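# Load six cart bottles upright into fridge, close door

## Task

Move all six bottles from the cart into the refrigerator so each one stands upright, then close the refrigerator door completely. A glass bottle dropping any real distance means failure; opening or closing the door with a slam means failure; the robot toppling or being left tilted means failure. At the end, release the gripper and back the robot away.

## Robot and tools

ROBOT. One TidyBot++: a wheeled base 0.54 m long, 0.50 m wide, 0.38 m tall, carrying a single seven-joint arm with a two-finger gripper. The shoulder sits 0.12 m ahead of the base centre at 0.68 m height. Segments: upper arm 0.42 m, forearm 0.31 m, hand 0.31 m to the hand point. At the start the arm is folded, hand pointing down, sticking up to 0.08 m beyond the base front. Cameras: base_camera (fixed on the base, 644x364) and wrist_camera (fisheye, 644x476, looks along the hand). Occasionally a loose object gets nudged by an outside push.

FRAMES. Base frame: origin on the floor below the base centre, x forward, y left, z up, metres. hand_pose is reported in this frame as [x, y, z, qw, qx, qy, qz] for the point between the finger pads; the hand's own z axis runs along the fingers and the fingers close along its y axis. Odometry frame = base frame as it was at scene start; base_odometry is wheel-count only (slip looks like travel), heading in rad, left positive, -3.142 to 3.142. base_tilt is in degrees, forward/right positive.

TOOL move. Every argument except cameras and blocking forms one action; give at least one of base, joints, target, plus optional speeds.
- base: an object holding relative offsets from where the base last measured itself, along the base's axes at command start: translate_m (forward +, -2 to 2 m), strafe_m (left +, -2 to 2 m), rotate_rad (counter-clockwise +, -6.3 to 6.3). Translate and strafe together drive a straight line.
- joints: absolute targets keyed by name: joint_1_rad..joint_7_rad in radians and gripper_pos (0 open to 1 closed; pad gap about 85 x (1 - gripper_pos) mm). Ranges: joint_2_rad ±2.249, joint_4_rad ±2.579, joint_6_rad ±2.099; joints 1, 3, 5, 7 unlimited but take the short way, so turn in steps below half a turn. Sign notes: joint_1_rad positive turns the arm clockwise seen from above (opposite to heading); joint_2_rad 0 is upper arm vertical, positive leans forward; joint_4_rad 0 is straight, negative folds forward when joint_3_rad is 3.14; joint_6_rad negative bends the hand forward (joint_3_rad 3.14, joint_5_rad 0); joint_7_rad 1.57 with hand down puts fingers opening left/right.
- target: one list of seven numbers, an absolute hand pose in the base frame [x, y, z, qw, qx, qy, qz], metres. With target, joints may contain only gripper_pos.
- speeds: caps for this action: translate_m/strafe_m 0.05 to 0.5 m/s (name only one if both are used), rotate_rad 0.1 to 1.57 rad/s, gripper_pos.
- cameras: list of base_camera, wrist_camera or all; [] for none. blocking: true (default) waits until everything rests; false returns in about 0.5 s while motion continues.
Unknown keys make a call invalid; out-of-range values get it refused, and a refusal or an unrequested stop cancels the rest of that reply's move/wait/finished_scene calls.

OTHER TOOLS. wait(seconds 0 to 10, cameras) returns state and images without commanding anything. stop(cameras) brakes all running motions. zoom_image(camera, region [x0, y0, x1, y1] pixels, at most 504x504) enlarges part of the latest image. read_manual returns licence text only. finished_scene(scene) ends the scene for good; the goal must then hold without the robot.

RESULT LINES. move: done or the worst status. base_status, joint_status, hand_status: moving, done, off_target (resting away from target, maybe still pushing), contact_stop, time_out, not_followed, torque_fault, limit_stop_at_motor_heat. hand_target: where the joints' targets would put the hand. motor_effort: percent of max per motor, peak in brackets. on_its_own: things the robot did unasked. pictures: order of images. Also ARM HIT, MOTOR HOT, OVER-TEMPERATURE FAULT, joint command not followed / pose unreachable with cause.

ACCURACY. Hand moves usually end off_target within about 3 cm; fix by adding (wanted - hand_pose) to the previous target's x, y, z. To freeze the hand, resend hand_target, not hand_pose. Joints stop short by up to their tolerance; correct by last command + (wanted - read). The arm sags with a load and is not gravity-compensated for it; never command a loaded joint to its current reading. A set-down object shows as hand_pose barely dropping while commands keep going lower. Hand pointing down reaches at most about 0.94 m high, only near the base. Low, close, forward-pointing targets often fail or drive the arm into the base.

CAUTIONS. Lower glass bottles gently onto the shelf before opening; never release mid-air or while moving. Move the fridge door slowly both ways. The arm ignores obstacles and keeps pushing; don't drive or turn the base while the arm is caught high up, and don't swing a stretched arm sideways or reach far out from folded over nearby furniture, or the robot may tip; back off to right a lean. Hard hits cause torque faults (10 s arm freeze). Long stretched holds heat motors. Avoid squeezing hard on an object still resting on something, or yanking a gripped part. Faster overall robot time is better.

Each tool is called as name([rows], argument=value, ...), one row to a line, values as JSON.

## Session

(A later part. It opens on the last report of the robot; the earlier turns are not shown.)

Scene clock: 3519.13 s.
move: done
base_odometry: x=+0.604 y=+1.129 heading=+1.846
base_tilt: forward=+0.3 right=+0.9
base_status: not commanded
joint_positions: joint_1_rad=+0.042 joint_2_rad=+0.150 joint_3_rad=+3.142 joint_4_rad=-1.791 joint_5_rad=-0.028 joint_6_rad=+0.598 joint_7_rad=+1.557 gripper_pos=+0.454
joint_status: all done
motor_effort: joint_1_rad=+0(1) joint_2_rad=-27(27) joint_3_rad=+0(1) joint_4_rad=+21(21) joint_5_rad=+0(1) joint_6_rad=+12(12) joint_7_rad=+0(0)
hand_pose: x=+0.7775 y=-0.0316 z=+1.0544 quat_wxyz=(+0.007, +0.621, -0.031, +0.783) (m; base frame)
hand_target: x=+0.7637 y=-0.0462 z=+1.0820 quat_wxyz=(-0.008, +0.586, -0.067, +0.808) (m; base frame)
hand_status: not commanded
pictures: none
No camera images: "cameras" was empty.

move(joints={"joint_2_rad": 0.134, "joint_4_rad": -1.815, "joint_6_rad": 0.68}, cameras=["wrist_camera"])

zoom_image(camera="wrist_camera", region=[220, 270, 460, 450])

Scene clock: 3525.00 s.
move: done
base_odometry: x=+0.604 y=+1.129 heading=+1.846
base_tilt: forward=+0.2 right=+0.9
base_status: not commanded
joint_positions: joint_1_rad=+0.042 joint_2_rad=+0.150 joint_3_rad=+3.142 joint_4_rad=-1.798 joint_5_rad=-0.028 joint_6_rad=+0.611 joint_7_rad=+1.557 gripper_pos=+0.454
joint_status: all done
motor_effort: joint_1_rad=+0(1) joint_2_rad=-26(27) joint_3_rad=+0(1) joint_4_rad=+20(21) joint_5_rad=+0(1) joint_6_rad=+11(12) joint_7_rad=+0(1)
hand_pose: x=+0.7762 y=-0.0316 z=+1.0538 quat_wxyz=(+0.007, +0.619, -0.031, +0.785) (m; base frame)
hand_target: x=+0.7629 y=-0.0463 z=+1.0746 quat_wxyz=(-0.008, +0.590, -0.067, +0.805) (m; base frame)
hand_status: not commanded
pictures: wrist_camera

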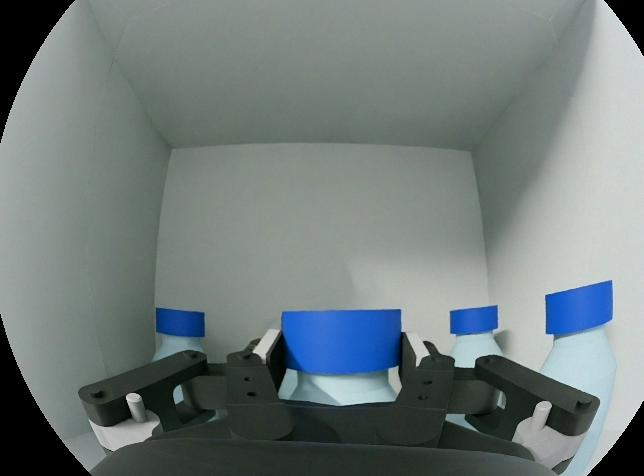

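Scaled by 2.100.

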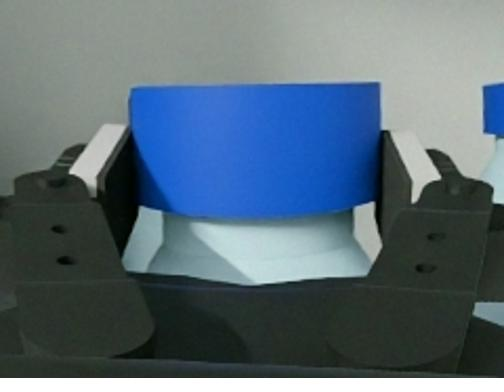

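move(joints={"gripper_pos": 0.0}, cameras=["wrist_camera"])

Scene clock: 3534.37 s.
move: done
base_odometry: x=+0.604 y=+1.129 heading=+1.846
base_tilt: forward=+0.3 right=+0.9
base_status: not commanded
joint_positions: joint_1_rad=+0.042 joint_2_rad=+0.146 joint_3_rad=+3.142 joint_4_rad=-1.798 joint_5_rad=-0.028 joint_6_rad=+0.624 joint_7_rad=+1.557 gripper_pos=+0.000
joint_status: all done
motor_effort: joint_1_rad=+0(1) joint_2_rad=-23(25) joint_3_rad=-1(1) joint_4_rad=+18(20) joint_5_rad=+0(1) joint_6_rad=+9(11) joint_7_rad=+0(1)
hand_pose: x=+0.7739 y=-0.0316 z=+1.0600 quat_wxyz=(+0.008, +0.613, -0.031, +0.790) (m; base frame)
hand_target: x=+0.7629 y=-0.0463 z=+1.0746 quat_wxyz=(-0.008, +0.590, -0.067, +0.805) (m; base frame)
hand_status: not commanded
pictures: wrist_camera

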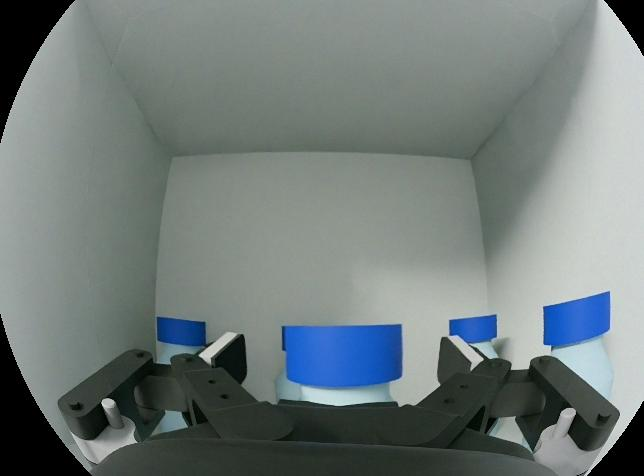

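move(base={"translate_m": -0.45}, speeds={"translate_m": 0.25}, cameras=["wrist_camera"])

Scene clock: 3580.40 s.
move: done
base_odometry: x=+0.726 y=+0.696 heading=+1.846
base_tilt: forward=+0.2 right=+0.9
base_status: done
joint_positions: joint_1_rad=+0.042 joint_2_rad=+0.139 joint_3_rad=+3.142 joint_4_rad=-1.798 joint_5_rad=-0.028 joint_6_rad=+0.625 joint_7_rad=+1.557 gripper_pos=+0.000
joint_status: not commanded
motor_effort: joint_1_rad=+0(1) joint_2_rad=-23(27) joint_3_rad=-1(2) joint_4_rad=+18(18) joint_5_rad=+0(1) joint_6_rad=+9(9) joint_7_rad=+0(1)
hand_pose: x=+0.7709 y=-0.0315 z=+1.0653 quat_wxyz=(+0.008, +0.610, -0.030, +0.792) (m; base frame)
hand_target: x=+0.7629 y=-0.0463 z=+1.0746 quat_wxyz=(-0.008, +0.590, -0.067, +0.805) (m; base frame)
hand_status: not commanded
pictures: wrist_camera

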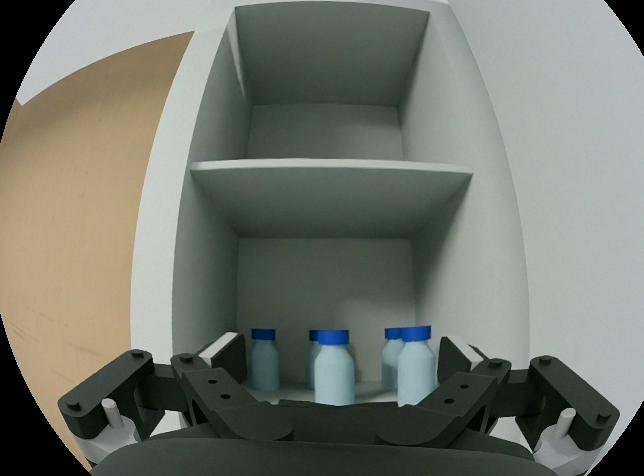

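move(base={"translate_m": -0.838, "strafe_m": 0.235, "rotate_rad": -2.026}, joints={"joint_2_rad": -0.155, "joint_4_rad": -2.142, "joint_6_rad": 0.17}, speeds={"rotate_rad": 0.8}, cameras=["wrist_camera"])

Scene clock: 3623.93 s.
move: done
base_odometry: x=+0.727 y=-0.174 heading=-0.180
base_tilt: forward=+0.2 right=+0.9
base_status: done
joint_positions: joint_1_rad=+0.043 joint_2_rad=-0.140 joint_3_rad=+3.142 joint_4_rad=-2.118 joint_5_rad=-0.028 joint_6_rad=+0.239 joint_7_rad=+1.557 gripper_pos=+0.000
joint_status: all done
motor_effort: joint_1_rad=+0(3) joint_2_rad=-14(26) joint_3_rad=+0(3) joint_4_rad=+18(19) joint_5_rad=+0(1) joint_6_rad=+8(10) joint_7_rad=+0(1)
hand_pose: x=+0.6553 y=-0.0241 z=+0.9223 quat_wxyz=(+0.003, +0.763, -0.034, +0.645) (m; base frame)
hand_target: x=+0.6427 y=-0.0286 z=+0.8944 quat_wxyz=(-0.018, +0.785, -0.073, +0.614) (m; base frame)
hand_status: not commanded
pictures: wrist_camera

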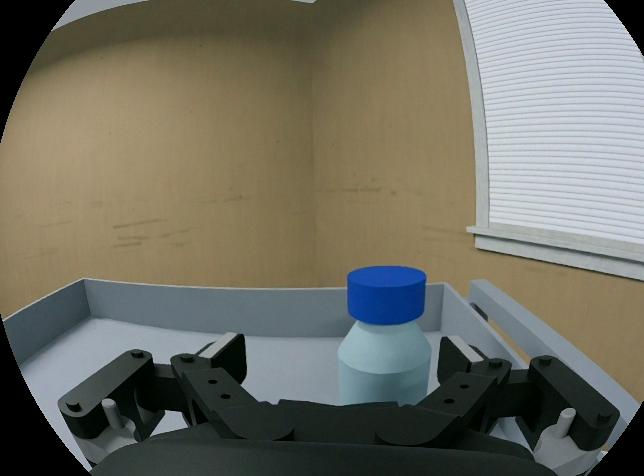

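move(base={"translate_m": 0.03, "strafe_m": -0.027}, speeds={"translate_m": 0.15}, cameras=["wrist_camera"])

Scene clock: 3652.30 s.
move: done
base_odometry: x=+0.752 y=-0.206 heading=-0.181
base_tilt: forward=+0.2 right=+0.9
base_status: done
joint_positions: joint_1_rad=+0.044 joint_2_rad=-0.149 joint_3_rad=+3.143 joint_4_rad=-2.118 joint_5_rad=-0.028 joint_6_rad=+0.238 joint_7_rad=+1.557 gripper_pos=+0.000
joint_status: not commanded
motor_effort: joint_1_rad=+0(2) joint_2_rad=-14(16) joint_3_rad=+0(2) joint_4_rad=+18(18) joint_5_rad=+0(1) joint_6_rad=+9(9) joint_7_rad=+0(1)
hand_pose: x=+0.6531 y=-0.0247 z=+0.9258 quat_wxyz=(+0.004, +0.761, -0.035, +0.648) (m; base frame)
hand_target: x=+0.6427 y=-0.0286 z=+0.8944 quat_wxyz=(-0.018, +0.785, -0.073, +0.614) (m; base frame)
hand_status: not commanded
pictures: wrist_camera

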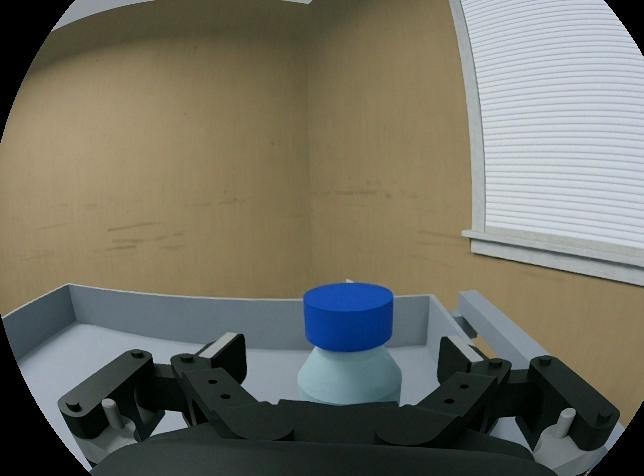

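move(base={"translate_m": 0.056, "strafe_m": -0.002}, joints={"joint_2_rad": -0.14}, speeds={"translate_m": 0.12}, cameras=["wrist_camera"])

Scene clock: 3676.33 s.
move: done
base_odometry: x=+0.807 y=-0.219 heading=-0.181
base_tilt: forward=+0.1 right=+0.8
base_status: done
joint_positions: joint_1_rad=+0.044 joint_2_rad=-0.148 joint_3_rad=+3.143 joint_4_rad=-2.119 joint_5_rad=-0.028 joint_6_rad=+0.237 joint_7_rad=+1.557 gripper_pos=+0.000
joint_status: all done
motor_effort: joint_1_rad=+0(1) joint_2_rad=-13(16) joint_3_rad=-1(1) joint_4_rad=+18(18) joint_5_rad=+0(1) joint_6_rad=+8(10) joint_7_rad=+0(1)
hand_pose: x=+0.6531 y=-0.0246 z=+0.9252 quat_wxyz=(+0.004, +0.761, -0.035, +0.647) (m; base frame)
hand_target: x=+0.6458 y=-0.0287 z=+0.8865 quat_wxyz=(-0.018, +0.790, -0.073, +0.609) (m; base frame)
hand_status: not commanded
pictures: wrist_camera

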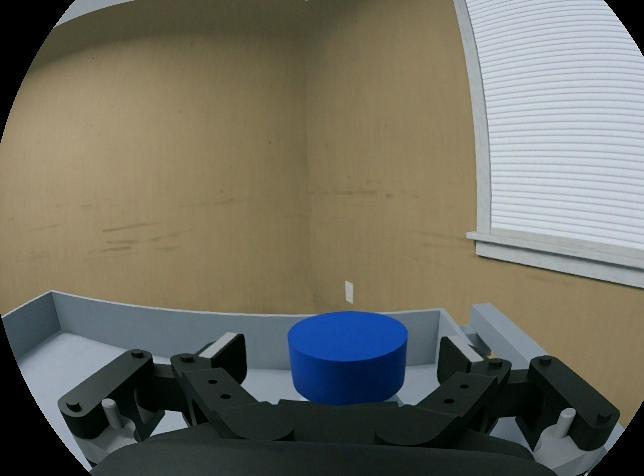

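move(base={"translate_m": 0.006}, speeds={"translate_m": 0.1}, cameras=[])

move(joints={"gripper_pos": 0.65}, cameras=[])

Scene clock: 3698.83 s.
move: done
base_odometry: x=+0.813 y=-0.220 heading=-0.182
base_tilt: forward=+0.2 right=+0.8
base_status: done
joint_positions: joint_1_rad=+0.044 joint_2_rad=-0.147 joint_3_rad=+3.143 joint_4_rad=-2.119 joint_5_rad=-0.028 joint_6_rad=+0.237 joint_7_rad=+1.557 gripper_pos=+0.000
joint_status: not commanded
motor_effort: joint_1_rad=+0(0) joint_2_rad=-14(17) joint_3_rad=-1(1) joint_4_rad=+18(18) joint_5_rad=+0(1) joint_6_rad=+9(9) joint_7_rad=-1(1)
hand_pose: x=+0.6532 y=-0.0247 z=+0.9246 quat_wxyz=(+0.004, +0.762, -0.035, +0.647) (m; base frame)
hand_target: x=+0.6458 y=-0.0287 z=+0.8865 quat_wxyz=(-0.018, +0.790, -0.073, +0.609) (m; base frame)
hand_status: not commanded
pictures: none
No camera images: "cameras" was empty.

Scene clock: 3699.73 s.
move: off_target
base_odometry: x=+0.813 y=-0.220 heading=-0.182
base_tilt: forward=+0.2 right=+0.9
base_status: not commanded
joint_positions: joint_1_rad=+0.044 joint_2_rad=-0.148 joint_3_rad=+3.143 joint_4_rad=-2.119 joint_5_rad=-0.028 joint_6_rad=+0.237 joint_7_rad=+1.557 gripper_pos=+0.444
joint_status: gripper_pos off_target (ended at +0.444, target +0.650)
motor_effort: joint_1_rad=-1(2) joint_2_rad=-12(14) joint_3_rad=-1(3) joint_4_rad=+17(18) joint_5_rad=+0(1) joint_6_rad=+8(9) joint_7_rad=+0(1)
hand_pose: x=+0.6532 y=-0.0248 z=+0.9246 quat_wxyz=(+0.004, +0.762, -0.035, +0.647) (m; base frame)
hand_target: x=+0.6458 y=-0.0287 z=+0.8865 quat_wxyz=(-0.018, +0.790, -0.073, +0.609) (m; base frame)
hand_status: not commanded
pictures: none
No camera images: "cameras" was empty.

move(base={"translate_m": -0.1}, joints={"joint_2_rad": -0.27, "joint_4_rad": -1.665, "joint_6_rad": -0.375}, speeds={"translate_m": 0.1}, cameras=["wrist_camera"])

Scene clock: 3753.13 s.
move: done
base_odometry: x=+0.714 y=-0.202 heading=-0.183
base_tilt: forward=+0.2 right=+0.8
base_status: done
joint_positions: joint_1_rad=+0.044 joint_2_rad=-0.255 joint_3_rad=+3.143 joint_4_rad=-1.690 joint_5_rad=-0.028 joint_6_rad=-0.320 joint_7_rad=+1.557 gripper_pos=+0.444
joint_status: all done
motor_effort: joint_1_rad=+0(1) joint_2_rad=-14(20) joint_3_rad=+0(1) joint_4_rad=+22(24) joint_5_rad=-1(1) joint_6_rad=+13(14) joint_7_rad=+0(1)
hand_pose: x=+0.6298 y=-0.0190 z=+1.0749 quat_wxyz=(-0.002, +0.768, -0.030, +0.639) (m; base frame)
hand_target: x=+0.6213 y=-0.0136 z=+1.0812 quat_wxyz=(-0.035, +0.771, -0.055, +0.633) (m; base frame)
hand_status: not commanded
pictures: wrist_camera

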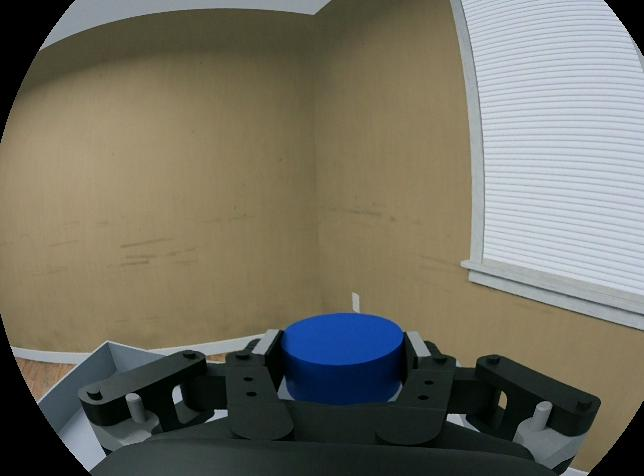

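move(base={"translate_m": -0.042, "strafe_m": 0.588, "rotate_rad": 2.098}, joints={"joint_2_rad": -0.27, "joint_4_rad": -1.515, "joint_6_rad": -0.49}, speeds={"rotate_rad": 0.8}, cameras=[])

move(base={"translate_m": 0.31}, joints={"joint_2_rad": 0.1, "joint_4_rad": -1.312, "joint_6_rad": -0.22}, speeds={"translate_m": 0.3}, cameras=["wrist_camera"])

Scene clock: 3787.27 s.
move: done
base_odometry: x=+0.780 y=+0.384 heading=+1.915
base_tilt: forward=+0.2 right=+0.9
base_status: done
joint_positions: joint_1_rad=+0.047 joint_2_rad=-0.255 joint_3_rad=+3.147 joint_4_rad=-1.540 joint_5_rad=-0.028 joint_6_rad=-0.437 joint_7_rad=+1.557 gripper_pos=+0.444
joint_status: all done
motor_effort: joint_1_rad=+0(3) joint_2_rad=-13(16) joint_3_rad=+0(5) joint_4_rad=+22(24) joint_5_rad=+0(2) joint_6_rad=+12(13) joint_7_rad=+1(1)
hand_pose: x=+0.6217 y=-0.0218 z=+1.1308 quat_wxyz=(-0.001, +0.758, -0.031, +0.652) (m; base frame)
hand_target: x=+0.6116 y=-0.0104 z=+1.1376 quat_wxyz=(-0.037, +0.761, -0.050, +0.646) (m; base frame)
hand_status: not commanded
pictures: none
No camera images: "cameras" was empty.

Scene clock: 3789.23 s.
move: done
base_odometry: x=+0.675 y=+0.676 heading=+1.916
base_tilt: forward=+0.2 right=+0.9
base_status: done
joint_positions: joint_1_rad=+0.047 joint_2_rad=+0.116 joint_3_rad=+3.147 joint_4_rad=-1.344 joint_5_rad=-0.028 joint_6_rad=-0.303 joint_7_rad=+1.557 gripper_pos=+0.444
joint_status: all done
motor_effort: joint_1_rad=+0(1) joint_2_rad=-27(32) joint_3_rad=-1(2) joint_4_rad=+23(24) joint_5_rad=+0(1) joint_6_rad=+12(13) joint_7_rad=+0(1)
hand_pose: x=+0.7852 y=-0.0306 z=+1.0745 quat_wxyz=(+0.001, +0.771, -0.033, +0.636) (m; base frame)
hand_target: x=+0.7817 y=-0.0248 z=+1.1314 quat_wxyz=(-0.032, +0.726, -0.056, +0.685) (m; base frame)
hand_status: not commanded
pictures: wrist_camera

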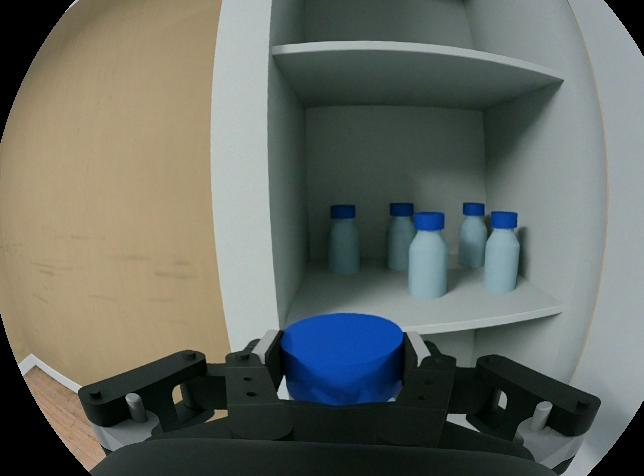

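move(base={"translate_m": 0.34, "strafe_m": -0.014}, joints={"joint_4_rad": -1.288, "joint_6_rad": -0.2}, speeds={"translate_m": 0.22}, cameras=["wrist_camera"])

Scene clock: 3881.17 s.
move: done
base_odometry: x=+0.573 y=+1.001 heading=+1.916
base_tilt: forward=+0.2 right=+0.9
base_status: done
joint_positions: joint_1_rad=+0.047 joint_2_rad=+0.116 joint_3_rad=+3.147 joint_4_rad=-1.316 joint_5_rad=-0.028 joint_6_rad=-0.281 joint_7_rad=+1.557 gripper_pos=+0.444
joint_status: all done
motor_effort: joint_1_rad=+0(1) joint_2_rad=-27(30) joint_3_rad=+0(2) joint_4_rad=+22(24) joint_5_rad=-1(1) joint_6_rad=+12(14) joint_7_rad=+1(1)
hand_pose: x=+0.7866 y=-0.0309 z=+1.0992 quat_wxyz=(+0.001, +0.755, -0.032, +0.655) (m; base frame)
hand_target: x=+0.7809 y=-0.0253 z=+1.1525 quat_wxyz=(-0.032, +0.711, -0.055, +0.701) (m; base frame)
hand_status: not commanded
pictures: wrist_camera

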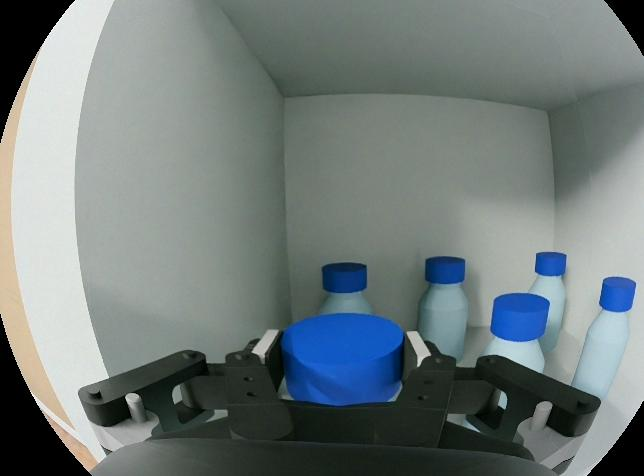

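move(base={"translate_m": 0.122, "strafe_m": -0.019}, joints={"joint_4_rad": -1.375, "joint_6_rad": -0.17}, speeds={"translate_m": 0.15}, cameras=["wrist_camera"])

Scene clock: 3952.27 s.
move: done
base_odometry: x=+0.549 y=+1.122 heading=+1.917
base_tilt: forward=+0.2 right=+0.8
base_status: done
joint_positions: joint_1_rad=+0.047 joint_2_rad=+0.115 joint_3_rad=+3.147 joint_4_rad=-1.375 joint_5_rad=-0.028 joint_6_rad=-0.250 joint_7_rad=+1.557 gripper_pos=+0.444
joint_status: all done
motor_effort: joint_1_rad=+0(1) joint_2_rad=-27(30) joint_3_rad=-1(1) joint_4_rad=+22(24) joint_5_rad=+0(1) joint_6_rad=+12(13) joint_7_rad=+0(1)
hand_pose: x=+0.7866 y=-0.0311 z=+1.0727 quat_wxyz=(+0.001, +0.764, -0.033, +0.645) (m; base frame)
hand_target: x=+0.7839 y=-0.0262 z=+1.1077 quat_wxyz=(-0.031, +0.730, -0.058, +0.680) (m; base frame)
hand_status: not commanded
pictures: wrist_camera

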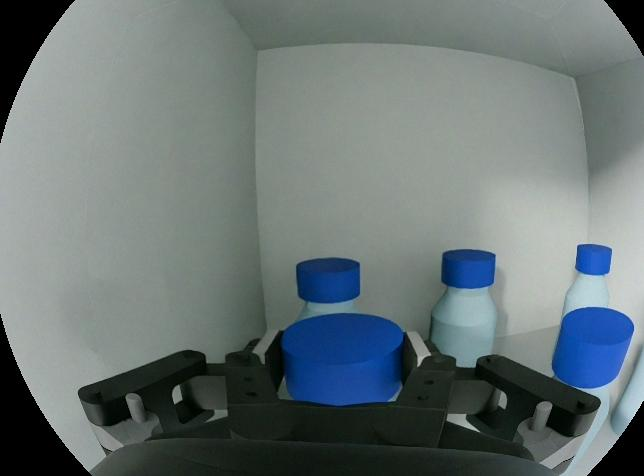

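move(joints={"joint_4_rad": -1.4, "joint_6_rad": -0.15}, cameras=[])

move(joints={"joint_4_rad": -1.415, "joint_6_rad": -0.135}, cameras=[])

Scene clock: 3971.60 s.
move: done
base_odometry: x=+0.549 y=+1.122 heading=+1.917
base_tilt: forward=+0.1 right=+0.8
base_status: not commanded
joint_positions: joint_1_rad=+0.047 joint_2_rad=+0.115 joint_3_rad=+3.147 joint_4_rad=-1.393 joint_5_rad=-0.028 joint_6_rad=-0.227 joint_7_rad=+1.557 gripper_pos=+0.444
joint_status: all done
motor_effort: joint_1_rad=+0(0) joint_2_rad=-26(27) joint_3_rad=+0(1) joint_4_rad=+22(23) joint_5_rad=+0(1) joint_6_rad=+11(12) joint_7_rad=+0(1)
hand_pose: x=+0.7873 y=-0.0314 z=+1.0691 quat_wxyz=(+0.002, +0.762, -0.033, +0.647) (m; base frame)
hand_target: x=+0.7844 y=-0.0268 z=+1.0983 quat_wxyz=(-0.030, +0.732, -0.059, +0.678) (m; base frame)
hand_status: not commanded
pictures: none
No camera images: "cameras" was empty.

Scene clock: 3972.13 s.
move: done
base_odometry: x=+0.549 y=+1.122 heading=+1.917
base_tilt: forward=+0.2 right=+0.8
base_status: not commanded
joint_positions: joint_1_rad=+0.047 joint_2_rad=+0.115 joint_3_rad=+3.147 joint_4_rad=-1.402 joint_5_rad=-0.028 joint_6_rad=-0.208 joint_7_rad=+1.557 gripper_pos=+0.444
joint_status: all done
motor_effort: joint_1_rad=+0(1) joint_2_rad=-26(26) joint_3_rad=-1(1) joint_4_rad=+21(22) joint_5_rad=-1(1) joint_6_rad=+11(12) joint_7_rad=+0(1)
hand_pose: x=+0.7880 y=-0.0316 z=+1.0690 quat_wxyz=(+0.002, +0.759, -0.033, +0.651) (m; base frame)
hand_target: x=+0.7847 y=-0.0272 z=+1.0936 quat_wxyz=(-0.030, +0.732, -0.060, +0.678) (m; base frame)
hand_status: not commanded
pictures: none
No camera images: "cameras" was empty.

move(joints={"joint_4_rad": -1.435, "joint_6_rad": -0.13}, cameras=[])

move(joints={"joint_4_rad": -1.45, "joint_6_rad": -0.125}, cameras=[])

Scene clock: 3980.57 s.
move: done
base_odometry: x=+0.549 y=+1.122 heading=+1.917
base_tilt: forward=+0.2 right=+0.9
base_status: not commanded
joint_positions: joint_1_rad=+0.047 joint_2_rad=+0.113 joint_3_rad=+3.147 joint_4_rad=-1.412 joint_5_rad=-0.028 joint_6_rad=-0.193 joint_7_rad=+1.557 gripper_pos=+0.444
joint_status: all done
motor_effort: joint_1_rad=+1(1) joint_2_rad=-23(26) joint_3_rad=+0(1) joint_4_rad=+19(21) joint_5_rad=+0(1) joint_6_rad=+10(11) joint_7_rad=+0(1)
hand_pose: x=+0.7878 y=-0.0317 z=+1.0687 quat_wxyz=(+0.002, +0.756, -0.033, +0.653) (m; base frame)
hand_target: x=+0.7846 y=-0.0273 z=+1.0826 quat_wxyz=(-0.030, +0.737, -0.060, +0.673) (m; base frame)
hand_status: not commanded
pictures: none
No camera images: "cameras" was empty.

Scene clock: 3981.10 s.
move: done
base_odometry: x=+0.549 y=+1.122 heading=+1.917
base_tilt: forward=+0.2 right=+0.8
base_status: not commanded
joint_positions: joint_1_rad=+0.047 joint_2_rad=+0.111 joint_3_rad=+3.147 joint_4_rad=-1.420 joint_5_rad=-0.028 joint_6_rad=-0.181 joint_7_rad=+1.557 gripper_pos=+0.444
joint_status: all done
motor_effort: joint_1_rad=+1(2) joint_2_rad=-22(24) joint_3_rad=+0(1) joint_4_rad=+18(20) joint_5_rad=+0(1) joint_6_rad=+9(10) joint_7_rad=+1(1)
hand_pose: x=+0.7873 y=-0.0318 z=+1.0685 quat_wxyz=(+0.002, +0.755, -0.033, +0.655) (m; base frame)
hand_target: x=+0.7844 y=-0.0275 z=+1.0748 quat_wxyz=(-0.029, +0.740, -0.061, +0.669) (m; base frame)
hand_status: not commanded
pictures: none
No camera images: "cameras" was empty.

move(joints={"gripper_pos": 0.0}, cameras=["wrist_camera"])

Scene clock: 3988.50 s.
move: done
base_odometry: x=+0.549 y=+1.122 heading=+1.917
base_tilt: forward=+0.2 right=+0.8
base_status: not commanded
joint_positions: joint_1_rad=+0.047 joint_2_rad=+0.111 joint_3_rad=+3.147 joint_4_rad=-1.423 joint_5_rad=-0.028 joint_6_rad=-0.180 joint_7_rad=+1.557 gripper_pos=+0.000
joint_status: all done
motor_effort: joint_1_rad=+0(2) joint_2_rad=-23(23) joint_3_rad=-1(1) joint_4_rad=+19(19) joint_5_rad=-1(1) joint_6_rad=+9(9) joint_7_rad=+0(1)
hand_pose: x=+0.7872 y=-0.0318 z=+1.0672 quat_wxyz=(+0.002, +0.755, -0.033, +0.655) (m; base frame)
hand_target: x=+0.7844 y=-0.0275 z=+1.0748 quat_wxyz=(-0.029, +0.740, -0.061, +0.669) (m; base frame)
hand_status: not commanded
pictures: wrist_camera

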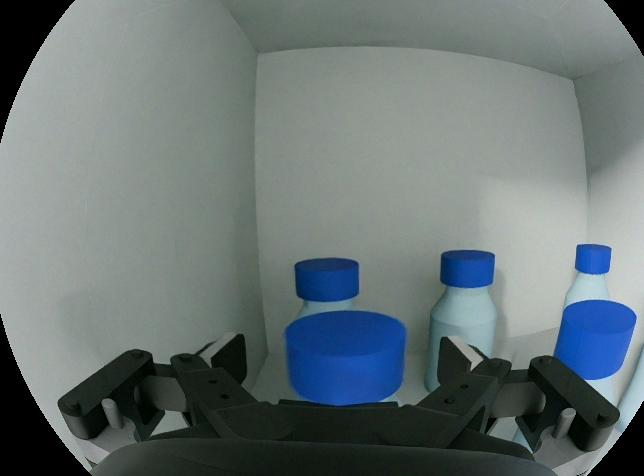

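move(base={"translate_m": -0.7}, speeds={"translate_m": 0.35}, cameras=["wrist_camera"])

Scene clock: 4078.10 s.
move: done
base_odometry: x=+0.787 y=+0.464 heading=+1.917
base_tilt: forward=+0.2 right=+0.9
base_status: done
joint_positions: joint_1_rad=+0.046 joint_2_rad=+0.102 joint_3_rad=+3.147 joint_4_rad=-1.425 joint_5_rad=-0.028 joint_6_rad=-0.180 joint_7_rad=+1.557 gripper_pos=+0.000
joint_status: not commanded
motor_effort: joint_1_rad=+0(2) joint_2_rad=-23(27) joint_3_rad=+0(2) joint_4_rad=+19(19) joint_5_rad=+0(1) joint_6_rad=+9(10) joint_7_rad=+0(1)
hand_pose: x=+0.7838 y=-0.0315 z=+1.0719 quat_wxyz=(+0.002, +0.753, -0.033, +0.657) (m; base frame)
hand_target: x=+0.7844 y=-0.0275 z=+1.0748 quat_wxyz=(-0.029, +0.740, -0.061, +0.669) (m; base frame)
hand_status: not commanded
pictures: wrist_camera

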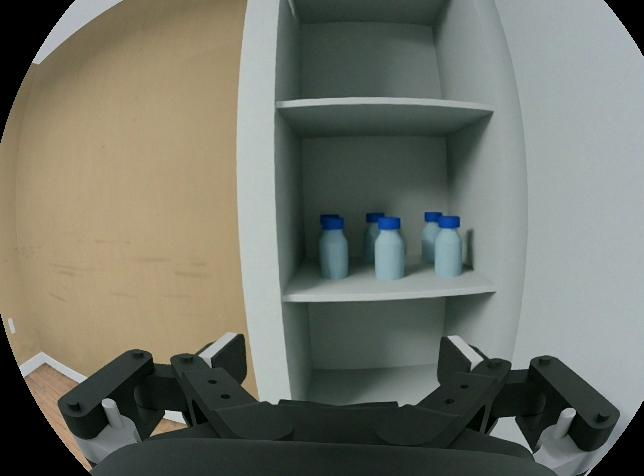

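move(base={"strafe_m": -0.45}, joints={"joint_2_rad": -0.53, "joint_4_rad": -1.86, "joint_6_rad": -0.5, "gripper_pos": 1.0}, cameras=["wrist_camera"])

Scene clock: 4096.90 s.
move: done
base_odometry: x=+1.210 y=+0.616 heading=+1.916
base_tilt: forward=+0.2 right=+0.9
base_status: done
joint_positions: joint_1_rad=+0.045 joint_2_rad=-0.519 joint_3_rad=+3.147 joint_4_rad=-1.833 joint_5_rad=-0.028 joint_6_rad=-0.430 joint_7_rad=+1.557 gripper_pos=+0.999
joint_status: all done
motor_effort: joint_1_rad=+0(3) joint_2_rad=-3(25) joint_3_rad=+0(3) joint_4_rad=+18(20) joint_5_rad=+0(1) joint_6_rad=+9(10) joint_7_rad=+0(1)
hand_pose: x=+0.5207 y=-0.0164 z=+1.0735 quat_wxyz=(-0.002, +0.765, -0.031, +0.643) (m; base frame)
hand_target: x=+0.5126 y=-0.0055 z=+1.0406 quat_wxyz=(-0.037, +0.790, -0.053, +0.609) (m; base frame)
hand_status: not commanded
pictures: wrist_camera

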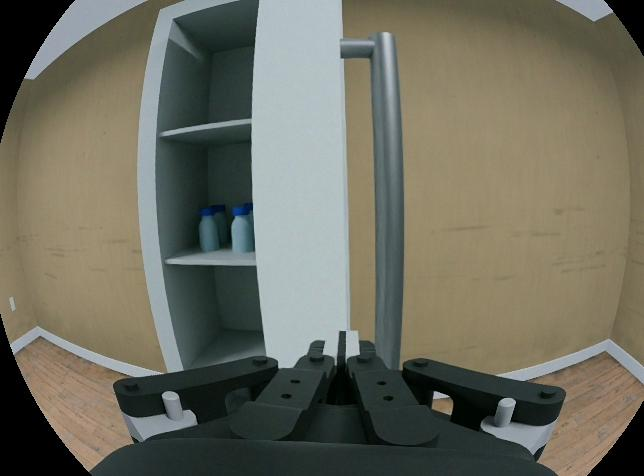

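move(base={"strafe_m": -0.175}, cameras=[])

move(base={"translate_m": 0.19}, joints={"joint_2_rad": -0.27, "joint_4_rad": -1.665, "joint_6_rad": -0.31}, speeds={"translate_m": 0.3}, cameras=["wrist_camera"])

Scene clock: 4144.80 s.
move: done
base_odometry: x=+1.375 y=+0.675 heading=+1.916
base_tilt: forward=+0.2 right=+0.9
base_status: done
joint_positions: joint_1_rad=+0.045 joint_2_rad=-0.519 joint_3_rad=+3.148 joint_4_rad=-1.833 joint_5_rad=-0.028 joint_6_rad=-0.431 joint_7_rad=+1.557 gripper_pos=+0.999
joint_status: not commanded
motor_effort: joint_1_rad=+0(1) joint_2_rad=-3(4) joint_3_rad=+0(2) joint_4_rad=+18(19) joint_5_rad=+0(2) joint_6_rad=+9(10) joint_7_rad=+0(1)
hand_pose: x=+0.5206 y=-0.0167 z=+1.0731 quat_wxyz=(-0.002, +0.765, -0.032, +0.643) (m; base frame)
hand_target: x=+0.5126 y=-0.0055 z=+1.0406 quat_wxyz=(-0.037, +0.790, -0.053, +0.609) (m; base frame)
hand_status: not commanded
pictures: none
No camera images: "cameras" was empty.

Scene clock: 4146.37 s.
move: done
base_odometry: x=+1.311 y=+0.854 heading=+1.915
base_tilt: forward=+0.2 right=+0.9
base_status: done
joint_positions: joint_1_rad=+0.045 joint_2_rad=-0.264 joint_3_rad=+3.148 joint_4_rad=-1.677 joint_5_rad=-0.028 joint_6_rad=-0.367 joint_7_rad=+1.557 gripper_pos=+0.999
joint_status: all done
motor_effort: joint_1_rad=+0(1) joint_2_rad=-11(16) joint_3_rad=+0(1) joint_4_rad=+19(21) joint_5_rad=-1(1) joint_6_rad=+9(10) joint_7_rad=+0(1)
hand_pose: x=+0.6236 y=-0.0221 z=+1.0734 quat_wxyz=(-0.001, +0.776, -0.033, +0.630) (m; base frame)
hand_target: x=+0.6246 y=-0.0154 z=+1.1011 quat_wxyz=(-0.034, +0.750, -0.056, +0.658) (m; base frame)
hand_status: not commanded
pictures: wrist_camera

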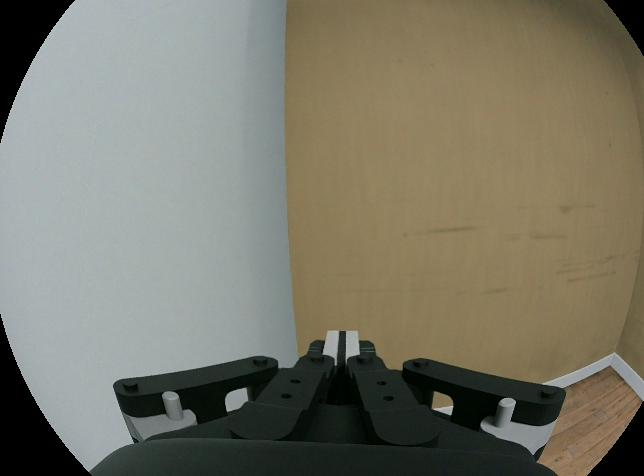

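move(base={"strafe_m": 0.15}, speeds={"strafe_m": 0.15}, cameras=["wrist_camera"])

Scene clock: 4173.33 s.
move: done
base_odometry: x=+1.170 y=+0.804 heading=+1.915
base_tilt: forward=+0.2 right=+0.8
base_status: done
joint_positions: joint_1_rad=+0.046 joint_2_rad=-0.266 joint_3_rad=+3.145 joint_4_rad=-1.675 joint_5_rad=-0.028 joint_6_rad=-0.367 joint_7_rad=+1.554 gripper_pos=+0.999
joint_status: not commanded
motor_effort: joint_1_rad=+0(7) joint_2_rad=-11(11) joint_3_rad=-1(10) joint_4_rad=+19(21) joint_5_rad=+0(1) joint_6_rad=+9(11) joint_7_rad=-1(2)
hand_pose: x=+0.6232 y=-0.0205 z=+1.0749 quat_wxyz=(-0.002, +0.775, -0.033, +0.631) (m; base frame)
hand_target: x=+0.6246 y=-0.0154 z=+1.1011 quat_wxyz=(-0.034, +0.750, -0.056, +0.658) (m; base frame)
hand_status: not commanded
pictures: wrist_camera

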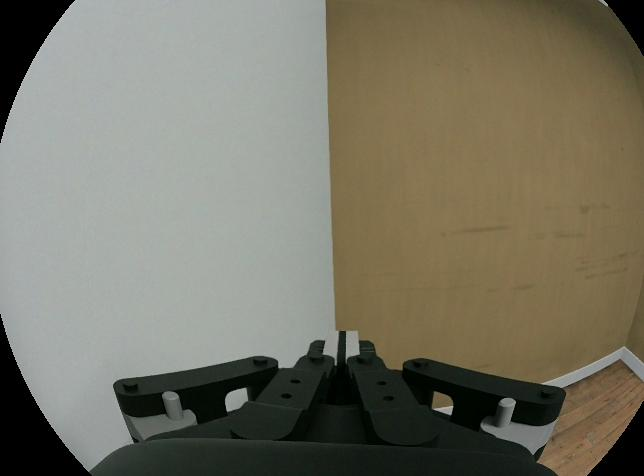

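move(base={"translate_m": -0.2}, cameras=["wrist_camera"])

Scene clock: 4179.17 s.
move: done
base_odometry: x=+1.237 y=+0.615 heading=+1.915
base_tilt: forward=+0.2 right=+0.9
base_status: done
joint_positions: joint_1_rad=+0.046 joint_2_rad=-0.276 joint_3_rad=+3.145 joint_4_rad=-1.673 joint_5_rad=-0.028 joint_6_rad=-0.366 joint_7_rad=+1.554 gripper_pos=+0.999
joint_status: not commanded
motor_effort: joint_1_rad=+0(1) joint_2_rad=-11(14) joint_3_rad=+0(1) joint_4_rad=+19(19) joint_5_rad=-1(1) joint_6_rad=+9(10) joint_7_rad=+0(1)
hand_pose: x=+0.6191 y=-0.0203 z=+1.0815 quat_wxyz=(-0.002, +0.771, -0.032, +0.636) (m; base frame)
hand_target: x=+0.6246 y=-0.0154 z=+1.1011 quat_wxyz=(-0.034, +0.750, -0.056, +0.658) (m; base frame)
hand_status: not commanded
pictures: wrist_camera

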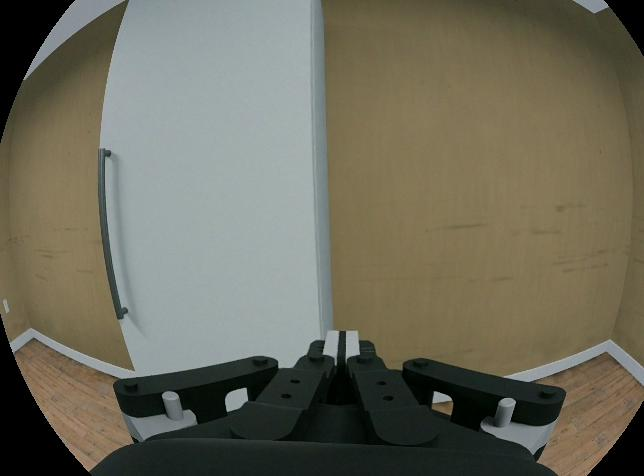

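move(base={"translate_m": 0.52, "strafe_m": 0.45}, cameras=[])

move(base={"translate_m": 0.12}, speeds={"translate_m": 0.08}, cameras=["wrist_camera"])

Scene clock: 4194.00 s.
move: done
base_odometry: x=+0.638 y=+0.953 heading=+1.916
base_tilt: forward=+0.2 right=+0.9
base_status: done
joint_positions: joint_1_rad=+0.046 joint_2_rad=-0.276 joint_3_rad=+3.145 joint_4_rad=-1.673 joint_5_rad=-0.028 joint_6_rad=-0.366 joint_7_rad=+1.554 gripper_pos=+0.999
joint_status: not commanded
motor_effort: joint_1_rad=+0(1) joint_2_rad=-10(13) joint_3_rad=-1(3) joint_4_rad=+19(19) joint_5_rad=+0(1) joint_6_rad=+9(10) joint_7_rad=+0(1)
hand_pose: x=+0.6191 y=-0.0203 z=+1.0818 quat_wxyz=(-0.002, +0.771, -0.032, +0.636) (m; base frame)
hand_target: x=+0.6246 y=-0.0154 z=+1.1011 quat_wxyz=(-0.034, +0.750, -0.056, +0.658) (m; base frame)
hand_status: not commanded
pictures: none
No camera images: "cameras" was empty.

Scene clock: 4195.93 s.
move: done
base_odometry: x=+0.597 y=+1.065 heading=+1.916
base_tilt: forward=+0.2 right=+0.9
base_status: done
joint_positions: joint_1_rad=+0.046 joint_2_rad=-0.325 joint_3_rad=+3.145 joint_4_rad=-1.687 joint_5_rad=-0.028 joint_6_rad=-0.367 joint_7_rad=+1.554 gripper_pos=+0.999
joint_status: not commanded
motor_effort: joint_1_rad=+0(1) joint_2_rad=-2(11) joint_3_rad=+0(2) joint_4_rad=+24(27) joint_5_rad=-1(1) joint_6_rad=+16(22) joint_7_rad=+0(1)
hand_pose: x=+0.5993 y=-0.0194 z=+1.0967 quat_wxyz=(-0.002, +0.760, -0.032, +0.649) (m; base frame)
hand_target: x=+0.6246 y=-0.0154 z=+1.1011 quat_wxyz=(-0.034, +0.750, -0.056, +0.658) (m; base frame)
hand_status: not commanded
pictures: wrist_camera

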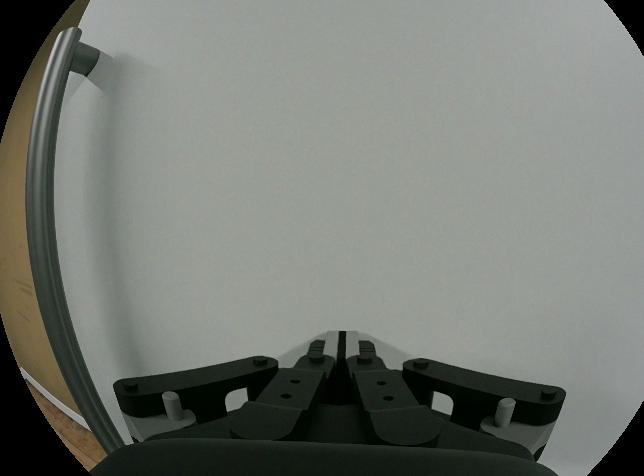

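move(base={"translate_m": -0.2}, speeds={"translate_m": 0.3}, cameras=[])

move(base={"strafe_m": 0.62}, cameras=["wrist_camera"])

Scene clock: 4212.47 s.
move: done
base_odometry: x=+0.665 y=+0.877 heading=+1.916
base_tilt: forward=+0.2 right=+0.9
base_status: done
joint_positions: joint_1_rad=+0.046 joint_2_rad=-0.277 joint_3_rad=+3.145 joint_4_rad=-1.667 joint_5_rad=-0.028 joint_6_rad=-0.339 joint_7_rad=+1.554 gripper_pos=+0.999
joint_status: not commanded
motor_effort: joint_1_rad=+0(2) joint_2_rad=-11(14) joint_3_rad=-1(3) joint_4_rad=+18(23) joint_5_rad=+0(1) joint_6_rad=+9(17) joint_7_rad=+0(1)
hand_pose: x=+0.6203 y=-0.0207 z=+1.0942 quat_wxyz=(-0.002, +0.760, -0.032, +0.649) (m; base frame)
hand_target: x=+0.6246 y=-0.0154 z=+1.1011 quat_wxyz=(-0.034, +0.750, -0.056, +0.658) (m; base frame)
hand_status: not commanded
pictures: none
No camera images: "cameras" was empty.

Scene clock: 4215.00 s.
move: done
base_odometry: x=+0.081 y=+0.667 heading=+1.916
base_tilt: forward=+0.1 right=+0.8
base_status: done
joint_positions: joint_1_rad=+0.046 joint_2_rad=-0.277 joint_3_rad=+3.145 joint_4_rad=-1.667 joint_5_rad=-0.028 joint_6_rad=-0.339 joint_7_rad=+1.554 gripper_pos=+0.999
joint_status: not commanded
motor_effort: joint_1_rad=+0(2) joint_2_rad=-10(12) joint_3_rad=-1(3) joint_4_rad=+19(19) joint_5_rad=+0(1) joint_6_rad=+9(9) joint_7_rad=+0(1)
hand_pose: x=+0.6203 y=-0.0208 z=+1.0942 quat_wxyz=(-0.002, +0.760, -0.032, +0.649) (m; base frame)
hand_target: x=+0.6246 y=-0.0154 z=+1.1011 quat_wxyz=(-0.034, +0.750, -0.056, +0.658) (m; base frame)
hand_status: not commanded
pictures: wrist_camera

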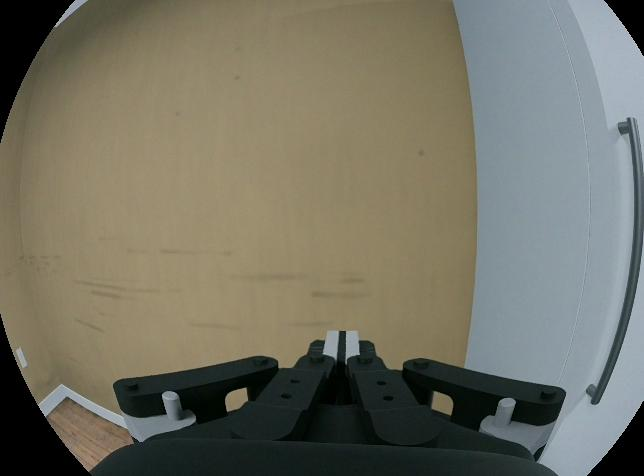

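zoom_image(camera="wrist_camera", region=[500, 80, 644, 380])

Scaled by 1.680.

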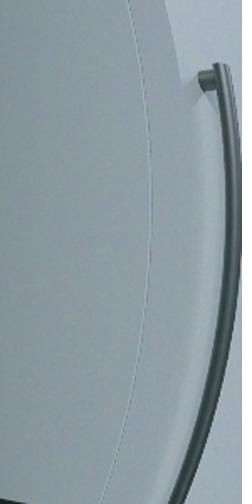

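finished_scene(scene=2)

The scene is finished: the task was done.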